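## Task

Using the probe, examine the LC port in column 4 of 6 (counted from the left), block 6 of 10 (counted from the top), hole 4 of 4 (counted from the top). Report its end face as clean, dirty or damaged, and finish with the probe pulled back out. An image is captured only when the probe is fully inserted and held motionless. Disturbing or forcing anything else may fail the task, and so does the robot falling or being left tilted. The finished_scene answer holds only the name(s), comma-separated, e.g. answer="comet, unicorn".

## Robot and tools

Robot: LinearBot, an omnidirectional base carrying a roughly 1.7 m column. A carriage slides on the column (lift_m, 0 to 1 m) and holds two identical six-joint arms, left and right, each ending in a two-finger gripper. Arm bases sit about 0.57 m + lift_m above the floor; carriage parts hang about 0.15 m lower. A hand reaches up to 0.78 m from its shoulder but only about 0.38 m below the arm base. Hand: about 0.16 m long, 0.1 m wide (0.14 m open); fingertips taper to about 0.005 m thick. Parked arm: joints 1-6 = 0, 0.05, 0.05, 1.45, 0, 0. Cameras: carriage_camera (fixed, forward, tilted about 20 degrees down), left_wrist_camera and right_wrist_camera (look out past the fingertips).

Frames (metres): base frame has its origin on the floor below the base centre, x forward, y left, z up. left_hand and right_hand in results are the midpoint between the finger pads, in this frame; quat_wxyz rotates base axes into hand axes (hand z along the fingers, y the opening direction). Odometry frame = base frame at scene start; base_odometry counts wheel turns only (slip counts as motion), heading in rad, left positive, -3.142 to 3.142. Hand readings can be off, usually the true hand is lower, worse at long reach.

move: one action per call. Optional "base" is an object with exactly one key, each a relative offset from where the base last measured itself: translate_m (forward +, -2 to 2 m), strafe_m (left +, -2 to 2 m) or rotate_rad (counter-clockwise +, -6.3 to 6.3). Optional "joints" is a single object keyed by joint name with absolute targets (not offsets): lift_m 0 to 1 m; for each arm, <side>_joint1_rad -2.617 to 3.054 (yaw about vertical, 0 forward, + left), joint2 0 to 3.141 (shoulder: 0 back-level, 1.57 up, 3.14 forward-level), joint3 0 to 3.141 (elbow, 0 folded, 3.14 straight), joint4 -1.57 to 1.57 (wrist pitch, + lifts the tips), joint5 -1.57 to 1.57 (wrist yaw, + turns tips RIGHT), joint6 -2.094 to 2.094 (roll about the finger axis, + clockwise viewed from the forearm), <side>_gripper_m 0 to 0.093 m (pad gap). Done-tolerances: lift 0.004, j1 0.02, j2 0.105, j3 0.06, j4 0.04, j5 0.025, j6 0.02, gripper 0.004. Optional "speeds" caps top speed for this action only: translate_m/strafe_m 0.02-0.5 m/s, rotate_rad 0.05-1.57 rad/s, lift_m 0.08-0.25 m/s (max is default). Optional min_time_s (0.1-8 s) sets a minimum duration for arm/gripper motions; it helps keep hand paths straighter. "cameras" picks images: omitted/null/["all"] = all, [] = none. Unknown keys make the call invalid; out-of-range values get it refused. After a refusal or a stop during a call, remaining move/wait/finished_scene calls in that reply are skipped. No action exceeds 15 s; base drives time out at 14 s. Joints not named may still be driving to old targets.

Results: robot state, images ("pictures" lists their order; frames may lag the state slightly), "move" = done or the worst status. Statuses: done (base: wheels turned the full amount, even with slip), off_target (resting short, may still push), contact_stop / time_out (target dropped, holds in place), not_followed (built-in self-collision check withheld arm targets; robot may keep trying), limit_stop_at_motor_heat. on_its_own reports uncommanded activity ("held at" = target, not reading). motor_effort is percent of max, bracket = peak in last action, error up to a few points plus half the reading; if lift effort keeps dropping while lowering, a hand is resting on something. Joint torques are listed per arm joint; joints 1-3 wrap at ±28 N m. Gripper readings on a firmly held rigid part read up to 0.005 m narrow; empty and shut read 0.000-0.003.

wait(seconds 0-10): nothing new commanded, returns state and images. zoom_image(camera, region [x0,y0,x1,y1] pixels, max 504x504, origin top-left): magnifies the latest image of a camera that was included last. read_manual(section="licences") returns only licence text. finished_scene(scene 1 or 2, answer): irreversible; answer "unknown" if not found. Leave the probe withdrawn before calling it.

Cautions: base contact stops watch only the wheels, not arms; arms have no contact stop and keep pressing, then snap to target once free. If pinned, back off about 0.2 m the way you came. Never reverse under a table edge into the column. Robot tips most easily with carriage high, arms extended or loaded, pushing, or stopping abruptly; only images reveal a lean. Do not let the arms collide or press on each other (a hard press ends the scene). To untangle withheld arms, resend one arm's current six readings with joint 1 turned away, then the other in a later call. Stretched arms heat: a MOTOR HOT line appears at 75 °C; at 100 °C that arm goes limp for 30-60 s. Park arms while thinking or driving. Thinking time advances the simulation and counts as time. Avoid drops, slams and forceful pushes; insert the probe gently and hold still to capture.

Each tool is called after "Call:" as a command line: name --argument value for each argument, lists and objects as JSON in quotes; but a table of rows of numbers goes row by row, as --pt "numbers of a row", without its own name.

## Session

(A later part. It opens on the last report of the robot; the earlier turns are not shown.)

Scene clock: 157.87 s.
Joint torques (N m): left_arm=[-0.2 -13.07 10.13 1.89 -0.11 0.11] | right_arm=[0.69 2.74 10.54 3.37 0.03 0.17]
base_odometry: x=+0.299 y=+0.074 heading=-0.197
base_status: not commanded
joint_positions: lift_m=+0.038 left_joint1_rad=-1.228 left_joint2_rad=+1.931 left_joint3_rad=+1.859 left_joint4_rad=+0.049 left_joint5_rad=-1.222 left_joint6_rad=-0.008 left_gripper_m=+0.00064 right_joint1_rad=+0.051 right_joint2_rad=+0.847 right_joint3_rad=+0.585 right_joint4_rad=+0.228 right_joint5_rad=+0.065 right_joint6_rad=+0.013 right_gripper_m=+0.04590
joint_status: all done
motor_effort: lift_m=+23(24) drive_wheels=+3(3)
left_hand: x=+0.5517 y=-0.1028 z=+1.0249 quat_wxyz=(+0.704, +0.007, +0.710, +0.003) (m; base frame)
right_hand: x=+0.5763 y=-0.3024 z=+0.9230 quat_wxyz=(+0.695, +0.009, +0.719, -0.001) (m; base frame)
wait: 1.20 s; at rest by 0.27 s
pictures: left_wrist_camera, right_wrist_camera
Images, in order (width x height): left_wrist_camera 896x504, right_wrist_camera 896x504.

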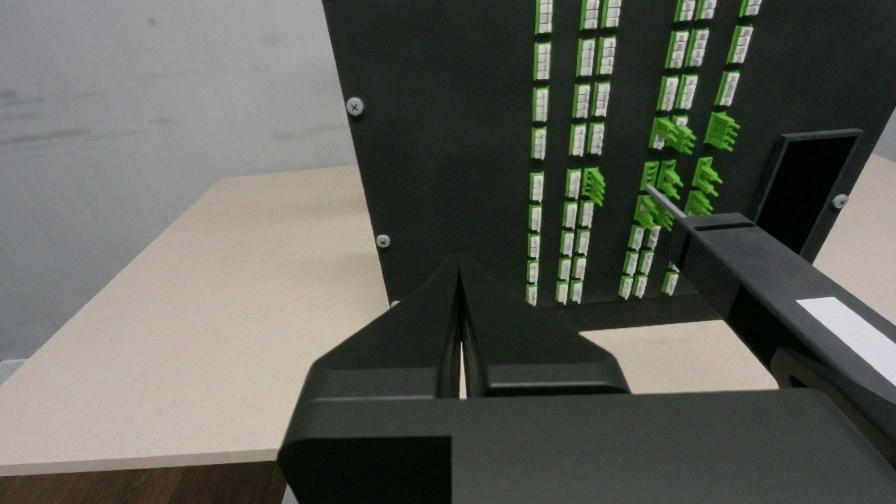

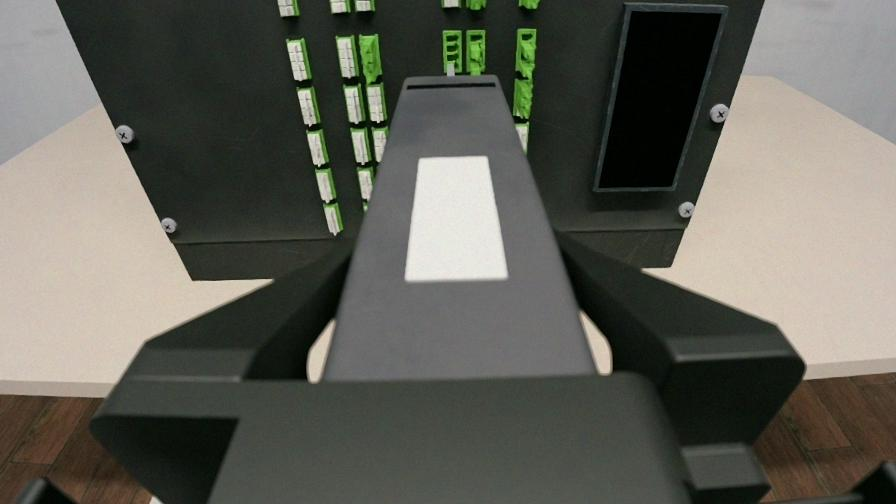

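Call:
move --joints '{"lift_m":0.0385}' --speeds '{"lift_m":0.08}' --cameras '[]'

Call:
move --joints '{"lift_m":0.0392}' --speeds '{"lift_m":0.08}' --cameras '[]'

Call:
wait --seconds 1.6 --cameras '["right_wrist_camera"]'

Call:
move --joints '{"lift_m":0.0372}' --speeds '{"lift_m":0.08}' --cameras '[]'

Call:
wait --seconds 1.6 --cameras '[]'

Call:
move --joints '{"lift_m":0.0360}' --speeds '{"lift_m":0.08}' --cameras '[]'

Call:
wait --seconds 1.6 --cameras '["right_wrist_camera"]'

Scene clock: 160.17 s.
Joint torques (N m): left_arm=[-0.06 -12.83 10 1.87 -0.04 0.11] | right_arm=[0.69 2.73 10.62 3.38 0.06 0.19]
move: done
base_odometry: x=+0.299 y=+0.074 heading=-0.197
base_status: not commanded
joint_positions: lift_m=+0.038 left_joint1_rad=-1.228 left_joint2_rad=+1.931 left_joint3_rad=+1.859 left_joint4_rad=+0.049 left_joint5_rad=-1.222 left_joint6_rad=-0.008 left_gripper_m=+0.00064 right_joint1_rad=+0.051 right_joint2_rad=+0.847 right_joint3_rad=+0.585 right_joint4_rad=+0.226 right_joint5_rad=+0.065 right_joint6_rad=+0.013 right_gripper_m=+0.04590
joint_status: all done
motor_effort: lift_m=+24(25) drive_wheels=+3(3)
left_hand: x=+0.5517 y=-0.1028 z=+1.0256 quat_wxyz=(+0.704, +0.007, +0.710, +0.003) (m; base frame)
right_hand: x=+0.5763 y=-0.3024 z=+0.9233 quat_wxyz=(+0.694, +0.009, +0.719, -0.001) (m; base frame)
pictures: none
No camera images: "cameras" was empty.

Scene clock: 160.47 s.
Joint torques (N m): left_arm=[-0.09 -12.98 10.09 1.89 -0.04 0.12] | right_arm=[0.64 2.91 10.61 3.41 0.02 0.18]
move: done
base_odometry: x=+0.299 y=+0.074 heading=-0.197
base_status: not commanded
joint_positions: lift_m=+0.039 left_joint1_rad=-1.228 left_joint2_rad=+1.931 left_joint3_rad=+1.859 left_joint4_rad=+0.049 left_joint5_rad=-1.222 left_joint6_rad=-0.008 left_gripper_m=+0.00064 right_joint1_rad=+0.051 right_joint2_rad=+0.847 right_joint3_rad=+0.585 right_joint4_rad=+0.224 right_joint5_rad=+0.065 right_joint6_rad=+0.013 right_gripper_m=+0.04590
joint_status: all done
motor_effort: lift_m=+23(26) drive_wheels=+3(3)
left_hand: x=+0.5517 y=-0.1028 z=+1.0263 quat_wxyz=(+0.704, +0.007, +0.710, +0.003) (m; base frame)
right_hand: x=+0.5763 y=-0.3024 z=+0.9234 quat_wxyz=(+0.694, +0.009, +0.720, -0.001) (m; base frame)
pictures: none
No camera images: "cameras" was empty.

Scene clock: 162.07 s.
Joint torques (N m): left_arm=[-0.28 -13.07 10.09 1.87 -0.07 0.12] | right_arm=[0.66 2.78 10.51 3.42 0.07 0.17]
base_odometry: x=+0.299 y=+0.074 heading=-0.197
base_status: not commanded
joint_positions: lift_m=+0.039 left_joint1_rad=-1.228 left_joint2_rad=+1.931 left_joint3_rad=+1.859 left_joint4_rad=+0.049 left_joint5_rad=-1.222 left_joint6_rad=-0.008 left_gripper_m=+0.00064 right_joint1_rad=+0.051 right_joint2_rad=+0.847 right_joint3_rad=+0.585 right_joint4_rad=+0.224 right_joint5_rad=+0.065 right_joint6_rad=+0.013 right_gripper_m=+0.04590
joint_status: all done
motor_effort: lift_m=+23(26) drive_wheels=+3(3)
left_hand: x=+0.5517 y=-0.1028 z=+1.0263 quat_wxyz=(+0.704, +0.007, +0.710, +0.003) (m; base frame)
right_hand: x=+0.5763 y=-0.3024 z=+0.9234 quat_wxyz=(+0.694, +0.009, +0.720, -0.001) (m; base frame)
wait: 1.60 s; at rest by 0.27 s
pictures: right_wrist_camera
Images, in order (width x height): right_wrist_camera 896x504.

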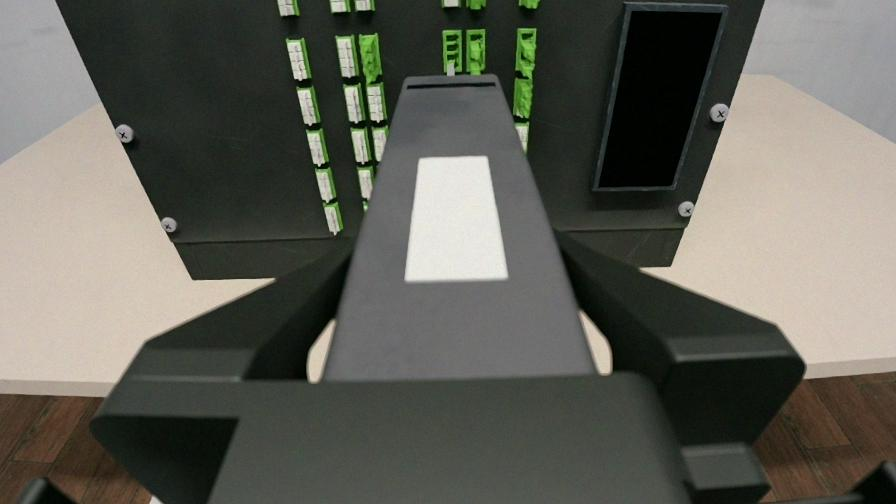

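Scene clock: 162.43 s.
Joint torques (N m): left_arm=[-0.34 -13 10.24 1.89 -0.02 0.15] | right_arm=[0.53 2.81 10.54 3.38 0.04 0.2]
move: done
base_odometry: x=+0.299 y=+0.074 heading=-0.197
base_status: not commanded
joint_positions: lift_m=+0.037 left_joint1_rad=-1.228 left_joint2_rad=+1.931 left_joint3_rad=+1.859 left_joint4_rad=+0.048 left_joint5_rad=-1.222 left_joint6_rad=-0.008 left_gripper_m=+0.00064 right_joint1_rad=+0.051 right_joint2_rad=+0.847 right_joint3_rad=+0.585 right_joint4_rad=+0.228 right_joint5_rad=+0.065 right_joint6_rad=+0.013 right_gripper_m=+0.04590
joint_status: all done
motor_effort: lift_m=+24(24) drive_wheels=+3(3)
left_hand: x=+0.5517 y=-0.1028 z=+1.0242 quat_wxyz=(+0.704, +0.008, +0.710, +0.003) (m; base frame)
right_hand: x=+0.5764 y=-0.3024 z=+0.9225 quat_wxyz=(+0.695, +0.009, +0.719, -0.001) (m; base frame)
pictures: none
No camera images: "cameras" was empty.

Scene clock: 164.03 s.
Joint torques (N m): left_arm=[-0.08 -12.97 9.98 1.91 -0.07 0.14] | right_arm=[0.75 2.69 10.47 3.38 0.05 0.18]
base_odometry: x=+0.299 y=+0.074 heading=-0.197
base_status: not commanded
joint_positions: lift_m=+0.037 left_joint1_rad=-1.228 left_joint2_rad=+1.931 left_joint3_rad=+1.859 left_joint4_rad=+0.048 left_joint5_rad=-1.222 left_joint6_rad=-0.008 left_gripper_m=+0.00064 right_joint1_rad=+0.051 right_joint2_rad=+0.847 right_joint3_rad=+0.585 right_joint4_rad=+0.228 right_joint5_rad=+0.065 right_joint6_rad=+0.013 right_gripper_m=+0.04590
joint_status: all done
motor_effort: lift_m=+24(24) drive_wheels=+3(3)
left_hand: x=+0.5517 y=-0.1028 z=+1.0242 quat_wxyz=(+0.704, +0.008, +0.710, +0.003) (m; base frame)
right_hand: x=+0.5764 y=-0.3024 z=+0.9225 quat_wxyz=(+0.695, +0.009, +0.719, -0.001) (m; base frame)
wait: 1.60 s; at rest by 0.27 s
pictures: none
No camera images: "cameras" was empty.

Scene clock: 164.37 s.
Joint torques (N m): left_arm=[-0.39 -13.12 9.88 1.96 -0.15 0.12] | right_arm=[0.61 2.73 10.59 3.33 0.08 0.2]
move: done
base_odometry: x=+0.299 y=+0.074 heading=-0.197
base_status: not commanded
joint_positions: lift_m=+0.036 left_joint1_rad=-1.228 left_joint2_rad=+1.931 left_joint3_rad=+1.859 left_joint4_rad=+0.048 left_joint5_rad=-1.222 left_joint6_rad=-0.008 left_gripper_m=+0.00064 right_joint1_rad=+0.051 right_joint2_rad=+0.848 right_joint3_rad=+0.585 right_joint4_rad=+0.232 right_joint5_rad=+0.065 right_joint6_rad=+0.013 right_gripper_m=+0.04590
joint_status: all done
motor_effort: lift_m=+24(24) drive_wheels=+3(3)
left_hand: x=+0.5517 y=-0.1028 z=+1.0230 quat_wxyz=(+0.704, +0.008, +0.710, +0.003) (m; base frame)
right_hand: x=+0.5766 y=-0.3024 z=+0.9218 quat_wxyz=(+0.696, +0.009, +0.718, -0.001) (m; base frame)
pictures: none
No camera images: "cameras" was empty.

Scene clock: 165.97 s.
Joint torques (N m): left_arm=[-0.36 -13.11 10.03 1.86 -0.13 0.16] | right_arm=[0.66 2.65 10.54 3.35 0.08 0.17]
base_odometry: x=+0.299 y=+0.074 heading=-0.197
base_status: not commanded
joint_positions: lift_m=+0.036 left_joint1_rad=-1.228 left_joint2_rad=+1.931 left_joint3_rad=+1.859 left_joint4_rad=+0.048 left_joint5_rad=-1.222 left_joint6_rad=-0.008 left_gripper_m=+0.00064 right_joint1_rad=+0.051 right_joint2_rad=+0.848 right_joint3_rad=+0.585 right_joint4_rad=+0.232 right_joint5_rad=+0.065 right_joint6_rad=+0.013 right_gripper_m=+0.04590
joint_status: all done
motor_effort: lift_m=+23(24) drive_wheels=+3(3)
left_hand: x=+0.5517 y=-0.1028 z=+1.0230 quat_wxyz=(+0.704, +0.008, +0.710, +0.003) (m; base frame)
right_hand: x=+0.5766 y=-0.3024 z=+0.9218 quat_wxyz=(+0.696, +0.009, +0.718, -0.001) (m; base frame)
wait: 1.60 s; at rest by 0.27 s
pictures: right_wrist_camera
Images, in order (width x height): right_wrist_camera 896x504.

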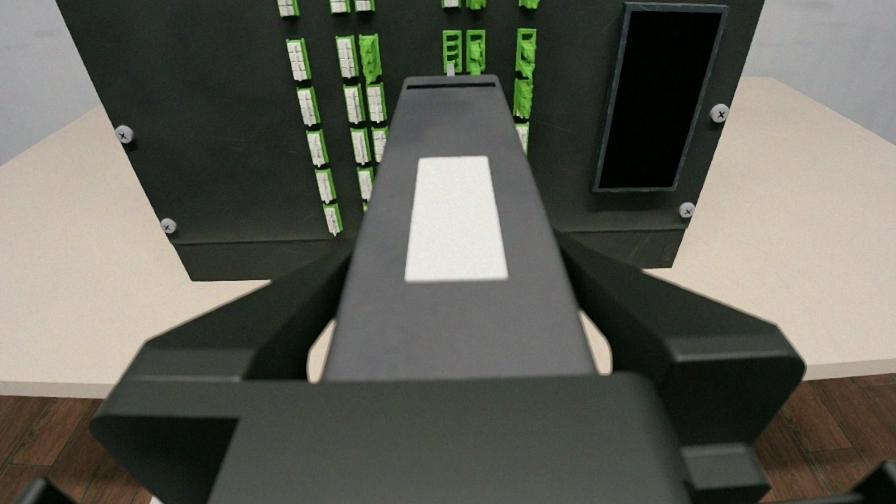

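Call:
move --joints '{"right_joint4_rad":0.38,"lift_m":0.0378}' --cameras '[]'

Call:
wait --seconds 0.5 --cameras '["right_wrist_camera"]'

Call:
zoom_image --camera "right_wrist_camera" --region '[430, 40, 470, 80]'

Call:
move --joints '{"right_joint4_rad":0.27}' --cameras '[]'

Call:
wait --seconds 0.5 --cameras '["right_wrist_camera"]'

Call:
zoom_image --camera "right_wrist_camera" --region '[430, 40, 470, 80]'

Scene clock: 166.93 s.
Joint torques (N m): left_arm=[-0.05 -12.89 9.88 1.86 -0.12 0.09] | right_arm=[0.76 2.48 10.58 3.84 0.04 0.18]
move: off_target
base_odometry: x=+0.299 y=+0.074 heading=-0.197
base_status: not commanded
joint_positions: lift_m=+0.038 left_joint1_rad=-1.228 left_joint2_rad=+1.931 left_joint3_rad=+1.859 left_joint4_rad=+0.048 left_joint5_rad=-1.222 left_joint6_rad=-0.008 left_gripper_m=+0.00064 right_joint1_rad=+0.051 right_joint2_rad=+0.849 right_joint3_rad=+0.585 right_joint4_rad=+0.233 right_joint5_rad=+0.065 right_joint6_rad=+0.013 right_gripper_m=+0.04590
joint_status: right_joint4_rad off_target (ended at +0.233, target +0.380); the others done
motor_effort: lift_m=+24(26) drive_wheels=+3(3)
left_hand: x=+0.5517 y=-0.1028 z=+1.0249 quat_wxyz=(+0.704, +0.008, +0.710, +0.003) (m; base frame)
right_hand: x=+0.5767 y=-0.3023 z=+0.9236 quat_wxyz=(+0.696, +0.009, +0.718, -0.001) (m; base frame)
pictures: none
No camera images: "cameras" was empty.

Scene clock: 167.43 s.
Joint torques (N m): left_arm=[-0.25 -13.22 10 1.9 -0.12 0.17] | right_arm=[0.76 2.55 10.47 3.87 0.03 0.15]
base_odometry: x=+0.299 y=+0.074 heading=-0.197
base_status: not commanded
joint_positions: lift_m=+0.038 left_joint1_rad=-1.228 left_joint2_rad=+1.931 left_joint3_rad=+1.859 left_joint4_rad=+0.048 left_joint5_rad=-1.222 left_joint6_rad=-0.008 left_gripper_m=+0.00064 right_joint1_rad=+0.051 right_joint2_rad=+0.849 right_joint3_rad=+0.585 right_joint4_rad=+0.233 right_joint5_rad=+0.065 right_joint6_rad=+0.013 right_gripper_m=+0.04590
joint_status: right_joint4_rad off_target (ended at +0.233, target +0.380); the others done
motor_effort: lift_m=+23(26) drive_wheels=+3(3)
left_hand: x=+0.5517 y=-0.1028 z=+1.0249 quat_wxyz=(+0.704, +0.008, +0.710, +0.003) (m; base frame)
right_hand: x=+0.5767 y=-0.3023 z=+0.9236 quat_wxyz=(+0.696, +0.009, +0.718, -0.001) (m; base frame)
wait: 0.50 s; at rest by 0.27 s
pictures: right_wrist_camera
Images, in order (width x height): right_wrist_camera 896x504.

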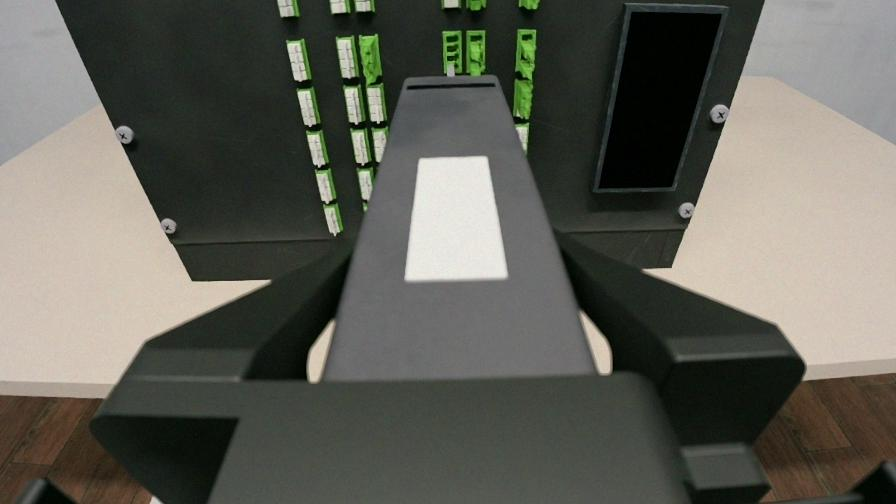

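Scaled by 12.600.

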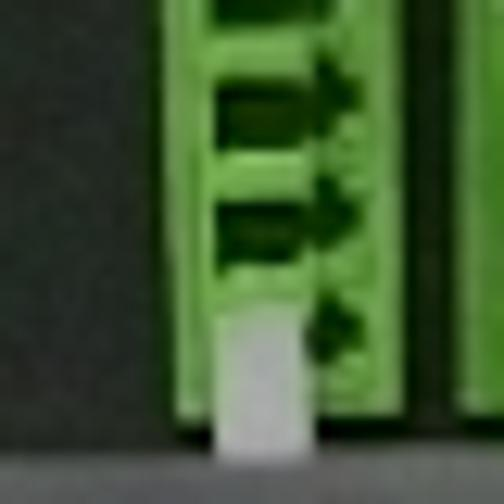

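Scene clock: 168.07 s.
Joint torques (N m): left_arm=[-0.01 -13.01 10.13 1.88 -0.08 0.15] | right_arm=[0.69 2.51 10.61 2.78 0.05 0.2]
move: off_target
base_odometry: x=+0.299 y=+0.074 heading=-0.197
base_status: not commanded
joint_positions: lift_m=+0.038 left_joint1_rad=-1.228 left_joint2_rad=+1.931 left_joint3_rad=+1.859 left_joint4_rad=+0.048 left_joint5_rad=-1.222 left_joint6_rad=-0.008 left_gripper_m=+0.00064 right_joint1_rad=+0.051 right_joint2_rad=+0.849 right_joint3_rad=+0.585 right_joint4_rad=+0.224 right_joint5_rad=+0.065 right_joint6_rad=+0.013 right_gripper_m=+0.04590
joint_status: right_joint4_rad off_target (ended at +0.224, target +0.270)
motor_effort: lift_m=+23(24) drive_wheels=+3(3)
left_hand: x=+0.5517 y=-0.1028 z=+1.0249 quat_wxyz=(+0.704, +0.008, +0.710, +0.003) (m; base frame)
right_hand: x=+0.5766 y=-0.3024 z=+0.9215 quat_wxyz=(+0.693, +0.009, +0.721, -0.001) (m; base frame)
pictures: none
No camera images: "cameras" was empty.

Scene clock: 168.57 s.
Joint torques (N m): left_arm=[-0.27 -12.85 10.1 1.87 -0.05 0.2] | right_arm=[0.72 2.56 10.69 2.76 0.04 0.17]
base_odometry: x=+0.299 y=+0.074 heading=-0.197
base_status: not commanded
joint_positions: lift_m=+0.038 left_joint1_rad=-1.228 left_joint2_rad=+1.931 left_joint3_rad=+1.859 left_joint4_rad=+0.048 left_joint5_rad=-1.222 left_joint6_rad=-0.008 left_gripper_m=+0.00064 right_joint1_rad=+0.051 right_joint2_rad=+0.849 right_joint3_rad=+0.585 right_joint4_rad=+0.224 right_joint5_rad=+0.065 right_joint6_rad=+0.013 right_gripper_m=+0.04590
joint_status: right_joint4_rad off_target (ended at +0.224, target +0.270)
motor_effort: lift_m=+23(24) drive_wheels=+3(3)
left_hand: x=+0.5517 y=-0.1028 z=+1.0249 quat_wxyz=(+0.704, +0.008, +0.710, +0.003) (m; base frame)
right_hand: x=+0.5766 y=-0.3024 z=+0.9215 quat_wxyz=(+0.693, +0.009, +0.721, -0.001) (m; base frame)
wait: 0.50 s; at rest by 0.27 s
pictures: right_wrist_camera
Images, in order (width x height): right_wrist_camera 896x504.

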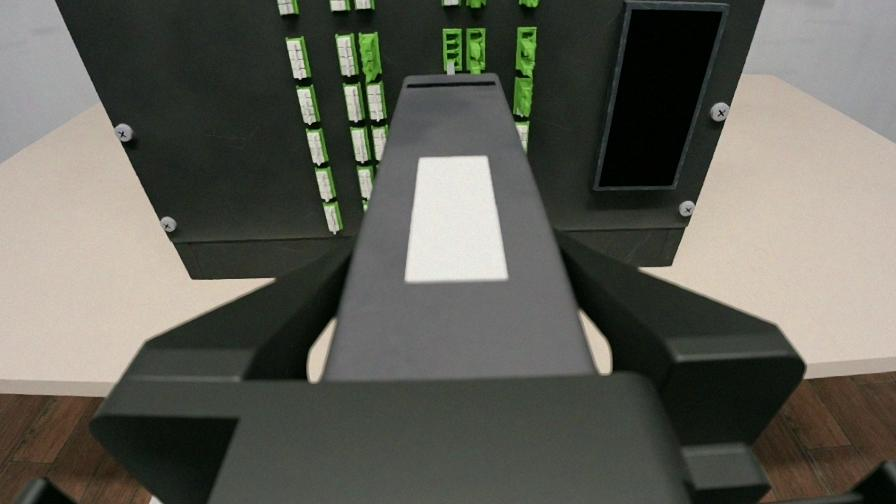

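Scaled by 12.600.

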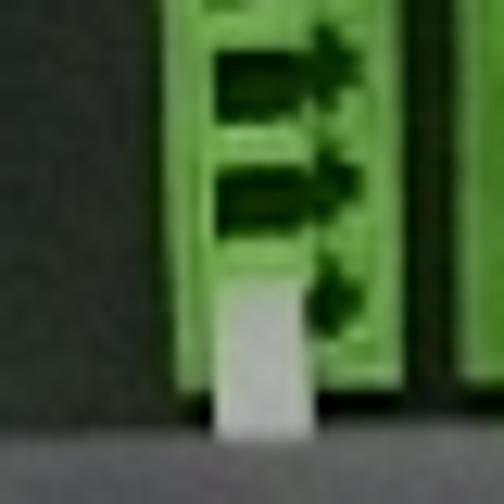

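Call:
move --base '{"translate_m":-0.009}' --joints '{"right_joint2_rad":0.88,"right_joint4_rad":0.345}' --speeds '{"translate_m":0.02}' --cameras '[]'

Call:
move --joints '{"right_joint2_rad":0.864,"lift_m":0.0345}' --cameras '[]'

Call:
wait --seconds 0.6 --cameras '["right_wrist_camera"]'

Call:
zoom_image --camera "right_wrist_camera" --region '[430, 40, 470, 80]'

Call:
move --base '{"translate_m":0.0025}' --speeds '{"translate_m":0.02}' --cameras '[]'

Call:
move --base '{"translate_m":0.002}' --speeds '{"translate_m":0.02}' --cameras '[]'

Call:
wait --seconds 0.6 --cameras '["right_wrist_camera"]'

Call:
zoom_image --camera "right_wrist_camera" --region '[430, 40, 470, 80]'

Scene clock: 170.50 s.
Joint torques (N m): left_arm=[-0.13 -12.89 9.98 1.85 -0.1 0.2] | right_arm=[0.73 -2.26 10.41 3.01 0.04 0.19]
move: off_target
base_odometry: x=+0.290 y=+0.076 heading=-0.197
base_status: done
joint_positions: lift_m=+0.038 left_joint1_rad=-1.229 left_joint2_rad=+1.931 left_joint3_rad=+1.859 left_joint4_rad=+0.048 left_joint5_rad=-1.222 left_joint6_rad=-0.008 left_gripper_m=+0.00064 right_joint1_rad=+0.051 right_joint2_rad=+0.885 right_joint3_rad=+0.585 right_joint4_rad=+0.277 right_joint5_rad=+0.065 right_joint6_rad=+0.013 right_gripper_m=+0.04590
joint_status: right_joint4_rad off_target (ended at +0.277, target +0.345); the others done
motor_effort: lift_m=+24(24) drive_wheels=-1(3)
left_hand: x=+0.5514 y=-0.1030 z=+1.0249 quat_wxyz=(+0.704, +0.008, +0.710, +0.003) (m; base frame)
right_hand: x=+0.5836 y=-0.3020 z=+0.9229 quat_wxyz=(+0.699, +0.009, +0.715, -0.001) (m; base frame)
pictures: none
No camera images: "cameras" was empty.

Scene clock: 170.93 s.
Joint torques (N m): left_arm=[-0.32 -12.92 9.98 1.94 -0.05 0.18] | right_arm=[0.9 -3.6 10.63 2.91 0.04 0.19]
move: done
base_odometry: x=+0.290 y=+0.076 heading=-0.197
base_status: not commanded
joint_positions: lift_m=+0.034 left_joint1_rad=-1.229 left_joint2_rad=+1.932 left_joint3_rad=+1.859 left_joint4_rad=+0.046 left_joint5_rad=-1.222 left_joint6_rad=-0.007 left_gripper_m=+0.00064 right_joint1_rad=+0.051 right_joint2_rad=+0.885 right_joint3_rad=+0.585 right_joint4_rad=+0.285 right_joint5_rad=+0.065 right_joint6_rad=+0.013 right_gripper_m=+0.04590
joint_status: all done
motor_effort: lift_m=+24(26) drive_wheels=+0(1)
left_hand: x=+0.5515 y=-0.1032 z=+1.0209 quat_wxyz=(+0.704, +0.009, +0.710, +0.004) (m; base frame)
right_hand: x=+0.5836 y=-0.3020 z=+0.9215 quat_wxyz=(+0.702, +0.009, +0.712, +0.000) (m; base frame)
pictures: none
No camera images: "cameras" was empty.

Scene clock: 171.53 s.
Joint torques (N m): left_arm=[-0.01 -12.96 10.22 1.96 -0.11 0.13] | right_arm=[0.8 -3.58 10.5 2.91 0.04 0.16]
base_odometry: x=+0.290 y=+0.076 heading=-0.197
base_status: not commanded
joint_positions: lift_m=+0.034 left_joint1_rad=-1.229 left_joint2_rad=+1.932 left_joint3_rad=+1.859 left_joint4_rad=+0.046 left_joint5_rad=-1.222 left_joint6_rad=-0.007 left_gripper_m=+0.00064 right_joint1_rad=+0.051 right_joint2_rad=+0.885 right_joint3_rad=+0.585 right_joint4_rad=+0.285 right_joint5_rad=+0.065 right_joint6_rad=+0.013 right_gripper_m=+0.04590
joint_status: all done
motor_effort: lift_m=+24(26) drive_wheels=+0(1)
left_hand: x=+0.5515 y=-0.1032 z=+1.0209 quat_wxyz=(+0.704, +0.009, +0.710, +0.004) (m; base frame)
right_hand: x=+0.5836 y=-0.3020 z=+0.9215 quat_wxyz=(+0.702, +0.009, +0.712, +0.000) (m; base frame)
wait: 0.60 s; at rest by 0.27 s
pictures: right_wrist_camera
Images, in order (width x height): right_wrist_camera 896x504.

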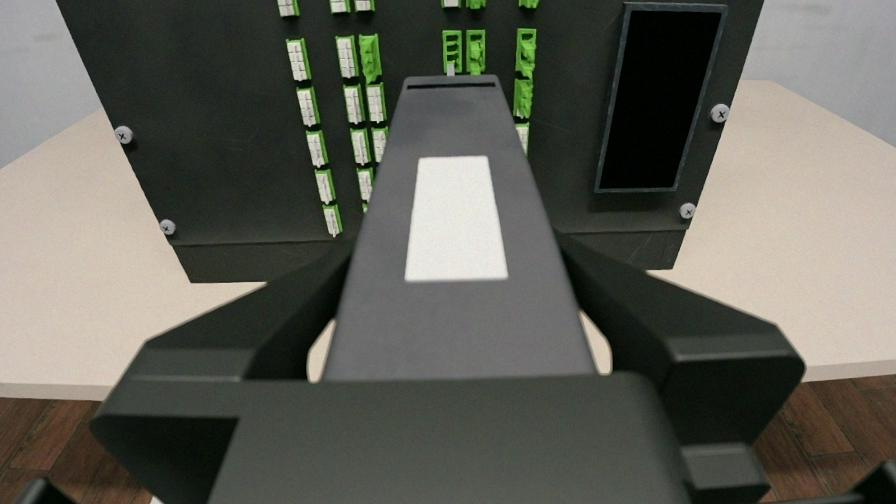

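Scaled by 12.600.

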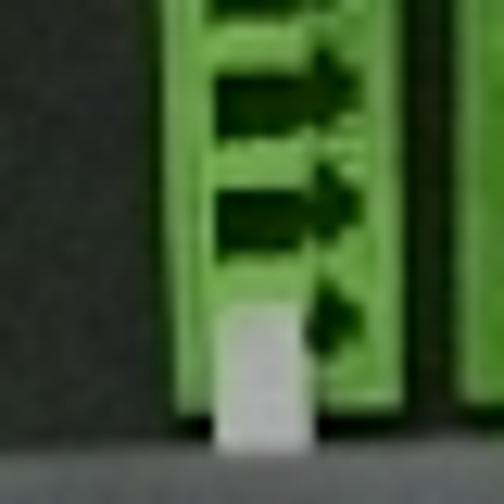

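Scene clock: 172.03 s.
Joint torques (N m): left_arm=[-0.31 -12.93 10.11 1.91 -0.13 0.15] | right_arm=[0.69 -2.97 10.51 2.99 0.06 0.18]
move: done
base_odometry: x=+0.293 y=+0.075 heading=-0.197
base_status: done
joint_positions: lift_m=+0.034 left_joint1_rad=-1.228 left_joint2_rad=+1.932 left_joint3_rad=+1.859 left_joint4_rad=+0.046 left_joint5_rad=-1.222 left_joint6_rad=-0.007 left_gripper_m=+0.00064 right_joint1_rad=+0.051 right_joint2_rad=+0.877 right_joint3_rad=+0.585 right_joint4_rad=+0.278 right_joint5_rad=+0.065 right_joint6_rad=+0.013 right_gripper_m=+0.04590
joint_status: not commanded
motor_effort: lift_m=+24(24) drive_wheels=-1(5)
left_hand: x=+0.5518 y=-0.1030 z=+1.0209 quat_wxyz=(+0.704, +0.009, +0.710, +0.004) (m; base frame)
right_hand: x=+0.5822 y=-0.3021 z=+0.9222 quat_wxyz=(+0.702, +0.009, +0.712, +0.000) (m; base frame)
pictures: none
No camera images: "cameras" was empty.

Scene clock: 172.53 s.
Joint torques (N m): left_arm=[-0.36 -13.11 9.95 1.89 -0.09 0.17] | right_arm=[0.73 -2.06 10.61 3.11 0.05 0.17]
move: done
base_odometry: x=+0.295 y=+0.075 heading=-0.197
base_status: done
joint_positions: lift_m=+0.034 left_joint1_rad=-1.228 left_joint2_rad=+1.932 left_joint3_rad=+1.859 left_joint4_rad=+0.046 left_joint5_rad=-1.222 left_joint6_rad=-0.007 left_gripper_m=+0.00064 right_joint1_rad=+0.051 right_joint2_rad=+0.869 right_joint3_rad=+0.585 right_joint4_rad=+0.267 right_joint5_rad=+0.065 right_joint6_rad=+0.013 right_gripper_m=+0.04590
joint_status: not commanded
motor_effort: lift_m=+24(24) drive_wheels=+0(5)
left_hand: x=+0.5518 y=-0.1030 z=+1.0209 quat_wxyz=(+0.704, +0.009, +0.710, +0.004) (m; base frame)
right_hand: x=+0.5806 y=-0.3022 z=+0.9222 quat_wxyz=(+0.701, +0.009, +0.713, -0.001) (m; base frame)
pictures: none
No camera images: "cameras" was empty.

Scene clock: 173.13 s.
Joint torques (N m): left_arm=[-0.35 -12.89 9.98 1.87 -0.14 0.19] | right_arm=[0.61 -2.03 10.58 3.11 0.04 0.18]
base_odometry: x=+0.295 y=+0.075 heading=-0.197
base_status: done
joint_positions: lift_m=+0.034 left_joint1_rad=-1.228 left_joint2_rad=+1.932 left_joint3_rad=+1.859 left_joint4_rad=+0.046 left_joint5_rad=-1.222 left_joint6_rad=-0.007 left_gripper_m=+0.00064 right_joint1_rad=+0.051 right_joint2_rad=+0.869 right_joint3_rad=+0.585 right_joint4_rad=+0.267 right_joint5_rad=+0.065 right_joint6_rad=+0.013 right_gripper_m=+0.04590
joint_status: not commanded
motor_effort: lift_m=+24(24) drive_wheels=+0(5)
left_hand: x=+0.5518 y=-0.1030 z=+1.0209 quat_wxyz=(+0.704, +0.009, +0.710, +0.004) (m; base frame)
right_hand: x=+0.5806 y=-0.3022 z=+0.9222 quat_wxyz=(+0.701, +0.009, +0.713, -0.001) (m; base frame)
wait: 0.60 s; at rest by 0.27 s
pictures: right_wrist_camera
Images, in order (width x height): right_wrist_camera 896x504.

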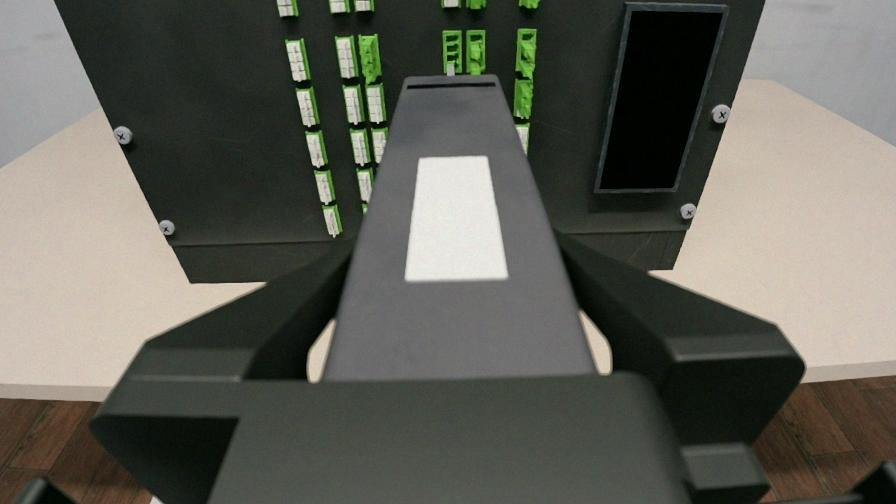

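Scaled by 12.600.

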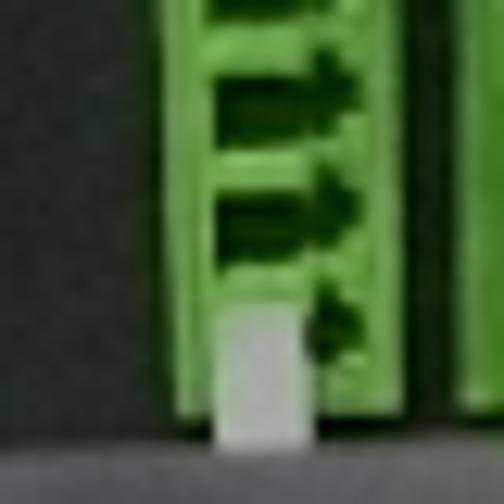

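Call:
move --base '{"translate_m":0.002}' --joints '{"lift_m":0.0325}' --speeds '{"translate_m":0.02}' --cameras '[]'

Call:
move --base '{"translate_m":0.002}' --speeds '{"translate_m":0.02}' --cameras '[]'

Call:
wait --seconds 0.8 --cameras '["right_wrist_camera"]'

Call:
zoom_image --camera "right_wrist_camera" --region '[430, 40, 470, 80]'

Scene clock: 173.97 s.
Joint torques (N m): left_arm=[-0.49 -13.27 9.87 1.88 -0.07 0.19] | right_arm=[0.64 -1.7 10.56 3.12 0.05 0.18]
move: done
base_odometry: x=+0.297 y=+0.075 heading=-0.197
base_status: done
joint_positions: lift_m=+0.032 left_joint1_rad=-1.229 left_joint2_rad=+1.932 left_joint3_rad=+1.859 left_joint4_rad=+0.046 left_joint5_rad=-1.222 left_joint6_rad=-0.007 left_gripper_m=+0.00064 right_joint1_rad=+0.051 right_joint2_rad=+0.866 right_joint3_rad=+0.585 right_joint4_rad=+0.267 right_joint5_rad=+0.065 right_joint6_rad=+0.013 right_gripper_m=+0.04590
joint_status: all done
motor_effort: lift_m=+24(24) drive_wheels=+0(5)
left_hand: x=+0.5516 y=-0.1031 z=+1.0189 quat_wxyz=(+0.704, +0.009, +0.710, +0.004) (m; base frame)
right_hand: x=+0.5800 y=-0.3022 z=+0.9213 quat_wxyz=(+0.702, +0.009, +0.712, -0.001) (m; base frame)
pictures: none
No camera images: "cameras" was empty.

Scene clock: 174.47 s.
Joint torques (N m): left_arm=[-0.23 -13.04 10.09 1.95 -0.06 0.15] | right_arm=[0.72 -1.2 10.47 3.23 0.06 0.16]
move: done
base_odometry: x=+0.299 y=+0.074 heading=-0.197
base_status: done
joint_positions: lift_m=+0.032 left_joint1_rad=-1.229 left_joint2_rad=+1.932 left_joint3_rad=+1.859 left_joint4_rad=+0.046 left_joint5_rad=-1.222 left_joint6_rad=-0.007 left_gripper_m=+0.00064 right_joint1_rad=+0.051 right_joint2_rad=+0.857 right_joint3_rad=+0.585 right_joint4_rad=+0.257 right_joint5_rad=+0.065 right_joint6_rad=+0.013 right_gripper_m=+0.04590
joint_status: not commanded
motor_effort: lift_m=+23(24) drive_wheels=+1(5)
left_hand: x=+0.5516 y=-0.1031 z=+1.0189 quat_wxyz=(+0.704, +0.009, +0.710, +0.004) (m; base frame)
right_hand: x=+0.5784 y=-0.3023 z=+0.9215 quat_wxyz=(+0.702, +0.009, +0.712, -0.001) (m; base frame)
pictures: none
No camera images: "cameras" was empty.

Scene clock: 175.27 s.
Joint torques (N m): left_arm=[-0.03 -13.11 9.96 1.93 -0.03 0.12] | right_arm=[0.75 -0.98 10.59 3.23 0.04 0.15]
base_odometry: x=+0.299 y=+0.074 heading=-0.197
base_status: done
joint_positions: lift_m=+0.032 left_joint1_rad=-1.229 left_joint2_rad=+1.932 left_joint3_rad=+1.859 left_joint4_rad=+0.046 left_joint5_rad=-1.222 left_joint6_rad=-0.007 left_gripper_m=+0.00064 right_joint1_rad=+0.051 right_joint2_rad=+0.857 right_joint3_rad=+0.585 right_joint4_rad=+0.257 right_joint5_rad=+0.065 right_joint6_rad=+0.013 right_gripper_m=+0.04590
joint_status: not commanded
motor_effort: lift_m=+24(24) drive_wheels=+1(5)
left_hand: x=+0.5516 y=-0.1031 z=+1.0189 quat_wxyz=(+0.704, +0.009, +0.710, +0.004) (m; base frame)
right_hand: x=+0.5784 y=-0.3023 z=+0.9215 quat_wxyz=(+0.702, +0.009, +0.712, -0.001) (m; base frame)
wait: 0.80 s; at rest by 0.27 s
pictures: right_wrist_camera
Images, in order (width x height): right_wrist_camera 896x504.

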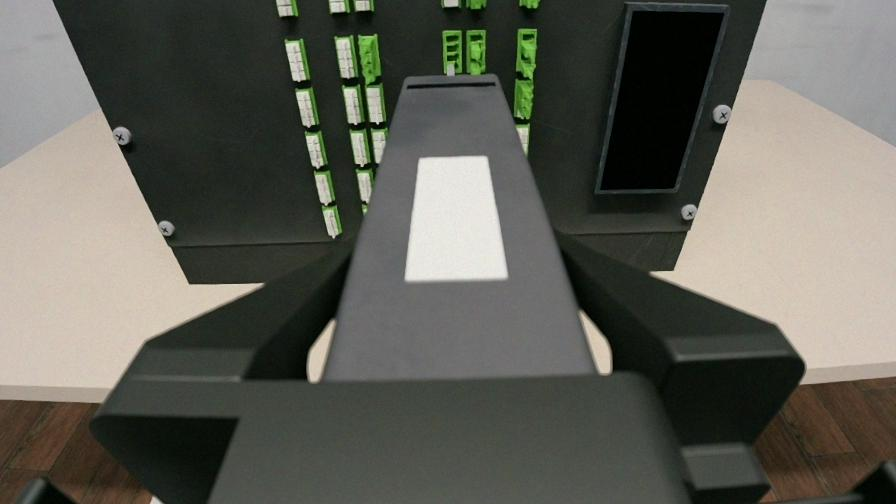

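Scaled by 12.600.

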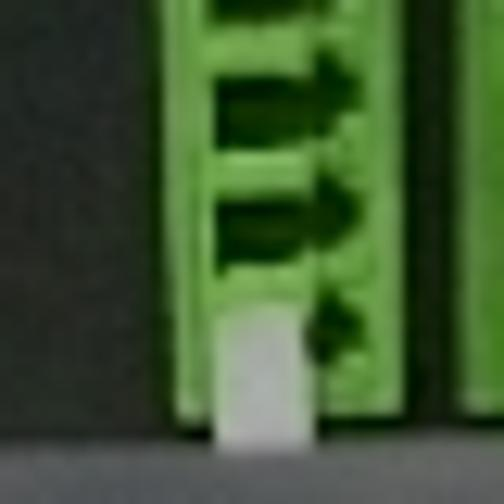

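Call:
move --base '{"translate_m":0.002}' --joints '{"lift_m":0.0315}' --speeds '{"translate_m":0.02}' --cameras '[]'

Call:
wait --seconds 0.8 --cameras '["right_wrist_camera"]'

Call:
move --base '{"translate_m":0.002}' --joints '{"right_joint2_rad":0.872}' --speeds '{"translate_m":0.02}' --cameras '[]'

Call:
wait --seconds 1.2 --cameras '["right_wrist_camera","left_wrist_camera"]'

Call:
zoom_image --camera "right_wrist_camera" --region '[430, 40, 470, 80]'

Scene clock: 176.23 s.
Joint torques (N m): left_arm=[-0.18 -13.09 10.04 1.91 -0.04 0.12] | right_arm=[0.68 -0.68 10.56 3.26 0.04 0.19]
move: done
base_odometry: x=+0.301 y=+0.074 heading=-0.197
base_status: done
joint_positions: lift_m=+0.031 left_joint1_rad=-1.228 left_joint2_rad=+1.932 left_joint3_rad=+1.859 left_joint4_rad=+0.046 left_joint5_rad=-1.222 left_joint6_rad=-0.007 left_gripper_m=+0.00064 right_joint1_rad=+0.051 right_joint2_rad=+0.853 right_joint3_rad=+0.585 right_joint4_rad=+0.252 right_joint5_rad=+0.065 right_joint6_rad=+0.013 right_gripper_m=+0.04590
joint_status: all done
motor_effort: lift_m=+23(24) drive_wheels=+2(6)
left_hand: x=+0.5518 y=-0.1029 z=+1.0179 quat_wxyz=(+0.704, +0.009, +0.710, +0.004) (m; base frame)
right_hand: x=+0.5776 y=-0.3024 z=+0.9206 quat_wxyz=(+0.701, +0.009, +0.713, -0.001) (m; base frame)
pictures: none
No camera images: "cameras" was empty.

Scene clock: 177.03 s.
Joint torques (N m): left_arm=[-0.35 -12.85 9.98 1.91 -0.07 0.14] | right_arm=[0.7 -0.53 10.59 3.29 0.06 0.19]
base_odometry: x=+0.301 y=+0.074 heading=-0.197
base_status: done
joint_positions: lift_m=+0.031 left_joint1_rad=-1.228 left_joint2_rad=+1.932 left_joint3_rad=+1.859 left_joint4_rad=+0.046 left_joint5_rad=-1.222 left_joint6_rad=-0.007 left_gripper_m=+0.00064 right_joint1_rad=+0.051 right_joint2_rad=+0.853 right_joint3_rad=+0.585 right_joint4_rad=+0.252 right_joint5_rad=+0.065 right_joint6_rad=+0.013 right_gripper_m=+0.04590
joint_status: all done
motor_effort: lift_m=+24(24) drive_wheels=+2(6)
left_hand: x=+0.5518 y=-0.1029 z=+1.0179 quat_wxyz=(+0.704, +0.009, +0.710, +0.004) (m; base frame)
right_hand: x=+0.5776 y=-0.3024 z=+0.9206 quat_wxyz=(+0.701, +0.009, +0.713, -0.001) (m; base frame)
wait: 0.80 s; at rest by 0.27 s
pictures: right_wrist_camera
Images, in order (width x height): right_wrist_camera 896x504.

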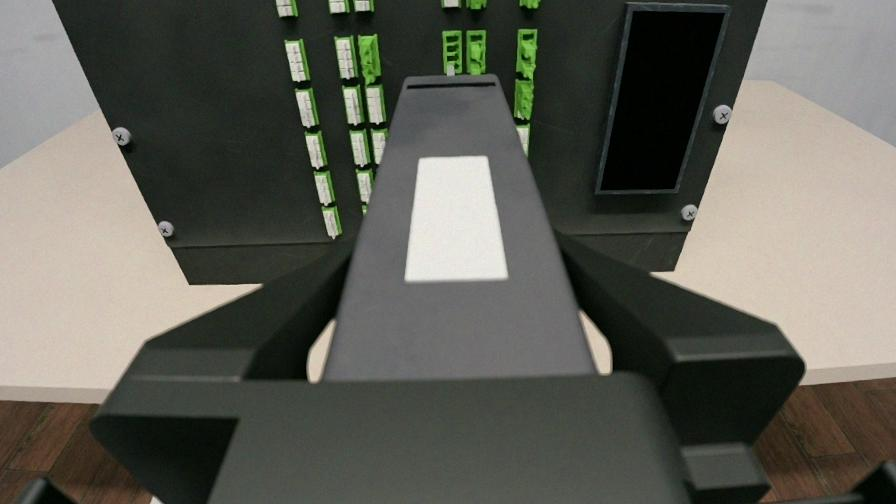

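Scene clock: 177.53 s.
Joint torques (N m): left_arm=[-0.25 -13.03 10.41 1.97 -0.08 0.13] | right_arm=[0.62 0.75 10.61 3.4 0.03 0.16]
move: done
base_odometry: x=+0.302 y=+0.074 heading=-0.197
base_status: done
joint_positions: lift_m=+0.031 left_joint1_rad=-1.228 left_joint2_rad=+1.932 left_joint3_rad=+1.859 left_joint4_rad=+0.046 left_joint5_rad=-1.222 left_joint6_rad=-0.007 left_gripper_m=+0.00064 right_joint1_rad=+0.051 right_joint2_rad=+0.846 right_joint3_rad=+0.585 right_joint4_rad=+0.241 right_joint5_rad=+0.065 right_joint6_rad=+0.013 right_gripper_m=+0.04590
joint_status: all done
motor_effort: lift_m=+23(24) drive_wheels=+2(6)
left_hand: x=+0.5518 y=-0.1029 z=+1.0179 quat_wxyz=(+0.704, +0.009, +0.710, +0.004) (m; base frame)
right_hand: x=+0.5762 y=-0.3025 z=+0.9204 quat_wxyz=(+0.700, +0.009, +0.714, -0.001) (m; base frame)
pictures: none
No camera images: "cameras" was empty.

Scene clock: 178.73 s.
Joint torques (N m): left_arm=[-0.05 -13.07 9.89 1.85 -0.05 0.14] | right_arm=[0.72 0.8 10.55 3.38 0.05 0.17]
base_odometry: x=+0.302 y=+0.074 heading=-0.197
base_status: done
joint_positions: lift_m=+0.031 left_joint1_rad=-1.228 left_joint2_rad=+1.932 left_joint3_rad=+1.859 left_joint4_rad=+0.046 left_joint5_rad=-1.222 left_joint6_rad=-0.007 left_gripper_m=+0.00064 right_joint1_rad=+0.051 right_joint2_rad=+0.846 right_joint3_rad=+0.585 right_joint4_rad=+0.241 right_joint5_rad=+0.065 right_joint6_rad=+0.013 right_gripper_m=+0.04590
joint_status: all done
motor_effort: lift_m=+23(24) drive_wheels=+2(6)
left_hand: x=+0.5518 y=-0.1029 z=+1.0179 quat_wxyz=(+0.704, +0.009, +0.710, +0.004) (m; base frame)
right_hand: x=+0.5762 y=-0.3025 z=+0.9204 quat_wxyz=(+0.700, +0.009, +0.714, -0.001) (m; base frame)
wait: 1.20 s; at rest by 0.27 s
pictures: left_wrist_camera, right_wrist_camera
Images, in order (width x height): left_wrist_camera 896x504, right_wrist_camera 896x504.

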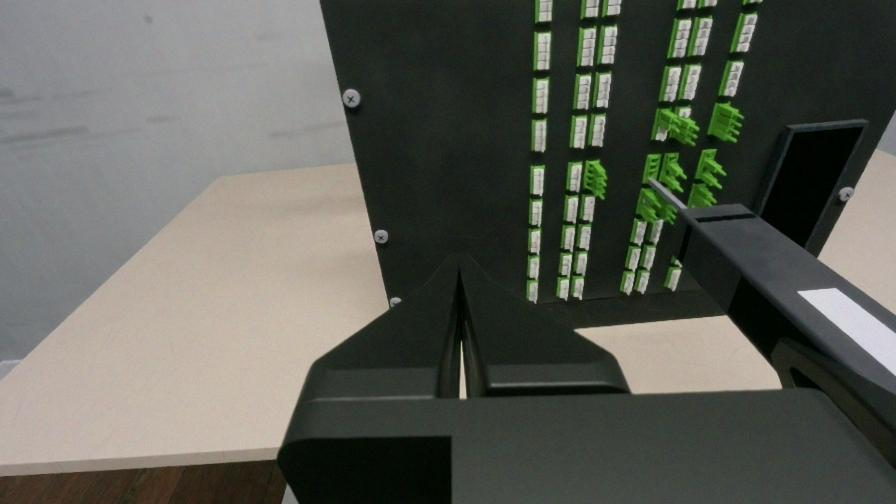

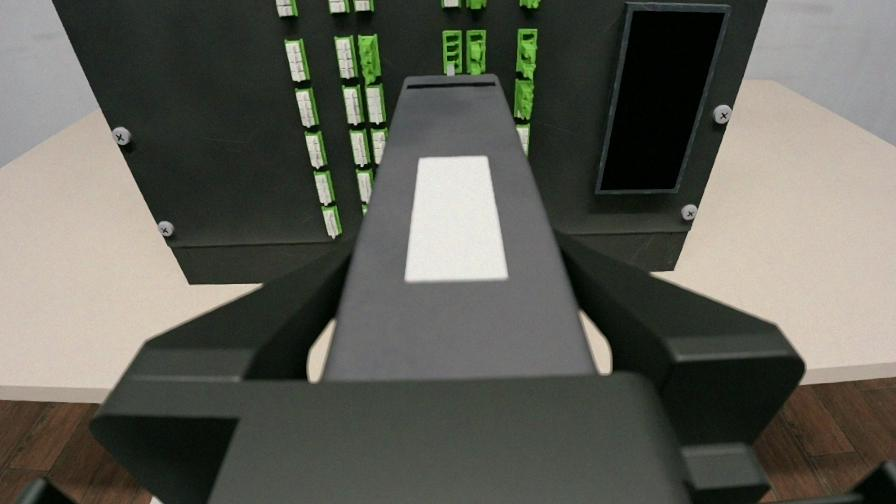

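Scaled by 12.600.

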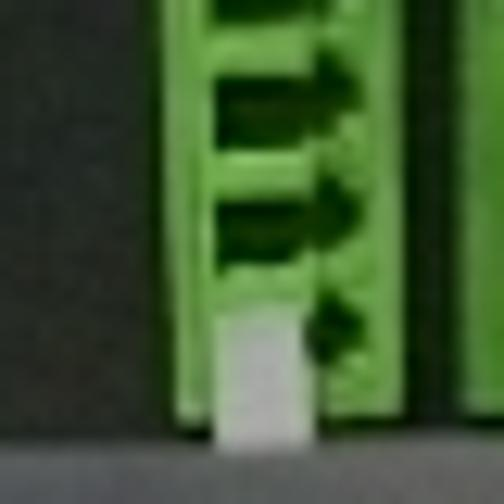

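Call:
move --joints '{"lift_m":0.030,"right_joint2_rad":0.866}' --cameras '[]'

Call:
move --joints '{"lift_m":0.029}' --base '{"translate_m":0.001}' --cameras '[]'

Call:
wait --seconds 1.2 --cameras '["right_wrist_camera"]'

Call:
zoom_image --camera "right_wrist_camera" --region '[430, 40, 470, 80]'

Scene clock: 179.33 s.
Joint torques (N m): left_arm=[-0.39 -12.89 9.81 1.88 -0.04 0.16] | right_arm=[0.87 0.16 10.55 3.28 0.03 0.2]
move: done
base_odometry: x=+0.302 y=+0.074 heading=-0.197
base_status: not commanded
joint_positions: lift_m=+0.030 left_joint1_rad=-1.228 left_joint2_rad=+1.932 left_joint3_rad=+1.859 left_joint4_rad=+0.046 left_joint5_rad=-1.222 left_joint6_rad=-0.007 left_gripper_m=+0.00064 right_joint1_rad=+0.051 right_joint2_rad=+0.847 right_joint3_rad=+0.585 right_joint4_rad=+0.249 right_joint5_rad=+0.065 right_joint6_rad=+0.013 right_gripper_m=+0.04590
joint_status: all done
motor_effort: lift_m=+24(24) drive_wheels=+2(2)
left_hand: x=+0.5518 y=-0.1029 z=+1.0164 quat_wxyz=(+0.704, +0.009, +0.710, +0.004) (m; base frame)
right_hand: x=+0.5763 y=-0.3025 z=+0.9206 quat_wxyz=(+0.703, +0.009, +0.711, -0.001) (m; base frame)
pictures: none
No camera images: "cameras" was empty.

Scene clock: 179.87 s.
Joint torques (N m): left_arm=[0.18 -12.92 10.03 1.95 -0.04 0.1] | right_arm=[0.84 -0.24 10.45 3.22 0.06 0.2]
move: done
base_odometry: x=+0.303 y=+0.074 heading=-0.197
base_status: done
joint_positions: lift_m=+0.029 left_joint1_rad=-1.228 left_joint2_rad=+1.932 left_joint3_rad=+1.859 left_joint4_rad=+0.046 left_joint5_rad=-1.222 left_joint6_rad=-0.007 left_gripper_m=+0.00064 right_joint1_rad=+0.051 right_joint2_rad=+0.850 right_joint3_rad=+0.585 right_joint4_rad=+0.254 right_joint5_rad=+0.065 right_joint6_rad=+0.013 right_gripper_m=+0.04590
joint_status: all done
motor_effort: lift_m=+23(24) drive_wheels=+2(7)
left_hand: x=+0.5518 y=-0.1029 z=+1.0154 quat_wxyz=(+0.704, +0.009, +0.710, +0.004) (m; base frame)
right_hand: x=+0.5770 y=-0.3025 z=+0.9198 quat_wxyz=(+0.703, +0.009, +0.711, -0.001) (m; base frame)
pictures: none
No camera images: "cameras" was empty.

Scene clock: 181.07 s.
Joint torques (N m): left_arm=[-0.39 -12.86 9.83 1.94 -0.04 0.11] | right_arm=[0.62 -0.2 10.44 3.23 0.05 0.18]
base_odometry: x=+0.303 y=+0.074 heading=-0.197
base_status: done
joint_positions: lift_m=+0.029 left_joint1_rad=-1.228 left_joint2_rad=+1.932 left_joint3_rad=+1.859 left_joint4_rad=+0.046 left_joint5_rad=-1.222 left_joint6_rad=-0.007 left_gripper_m=+0.00064 right_joint1_rad=+0.051 right_joint2_rad=+0.850 right_joint3_rad=+0.585 right_joint4_rad=+0.254 right_joint5_rad=+0.065 right_joint6_rad=+0.013 right_gripper_m=+0.04590
joint_status: all done
motor_effort: lift_m=+23(24) drive_wheels=+2(7)
left_hand: x=+0.5518 y=-0.1029 z=+1.0154 quat_wxyz=(+0.704, +0.009, +0.710, +0.004) (m; base frame)
right_hand: x=+0.5770 y=-0.3025 z=+0.9198 quat_wxyz=(+0.703, +0.009, +0.711, -0.001) (m; base frame)
wait: 1.20 s; at rest by 0.27 s
pictures: right_wrist_camera
Images, in order (width x height): right_wrist_camera 896x504.

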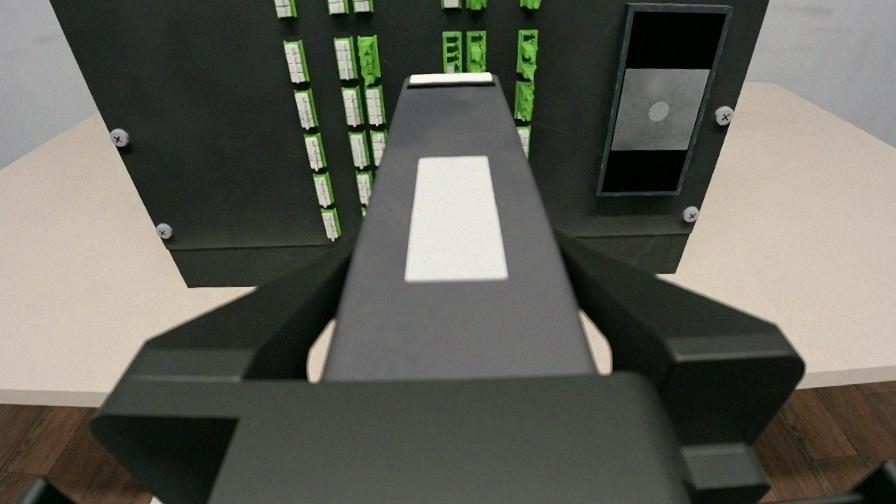

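Scaled by 12.600.

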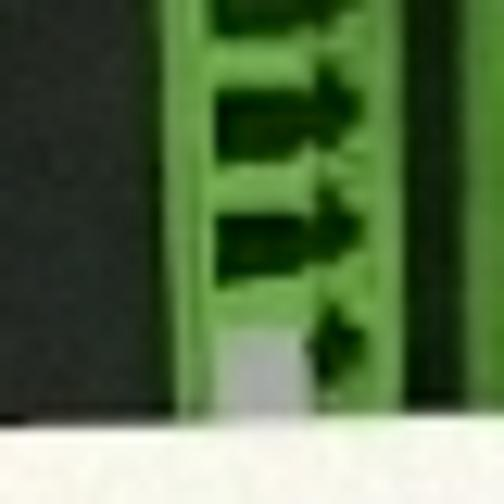

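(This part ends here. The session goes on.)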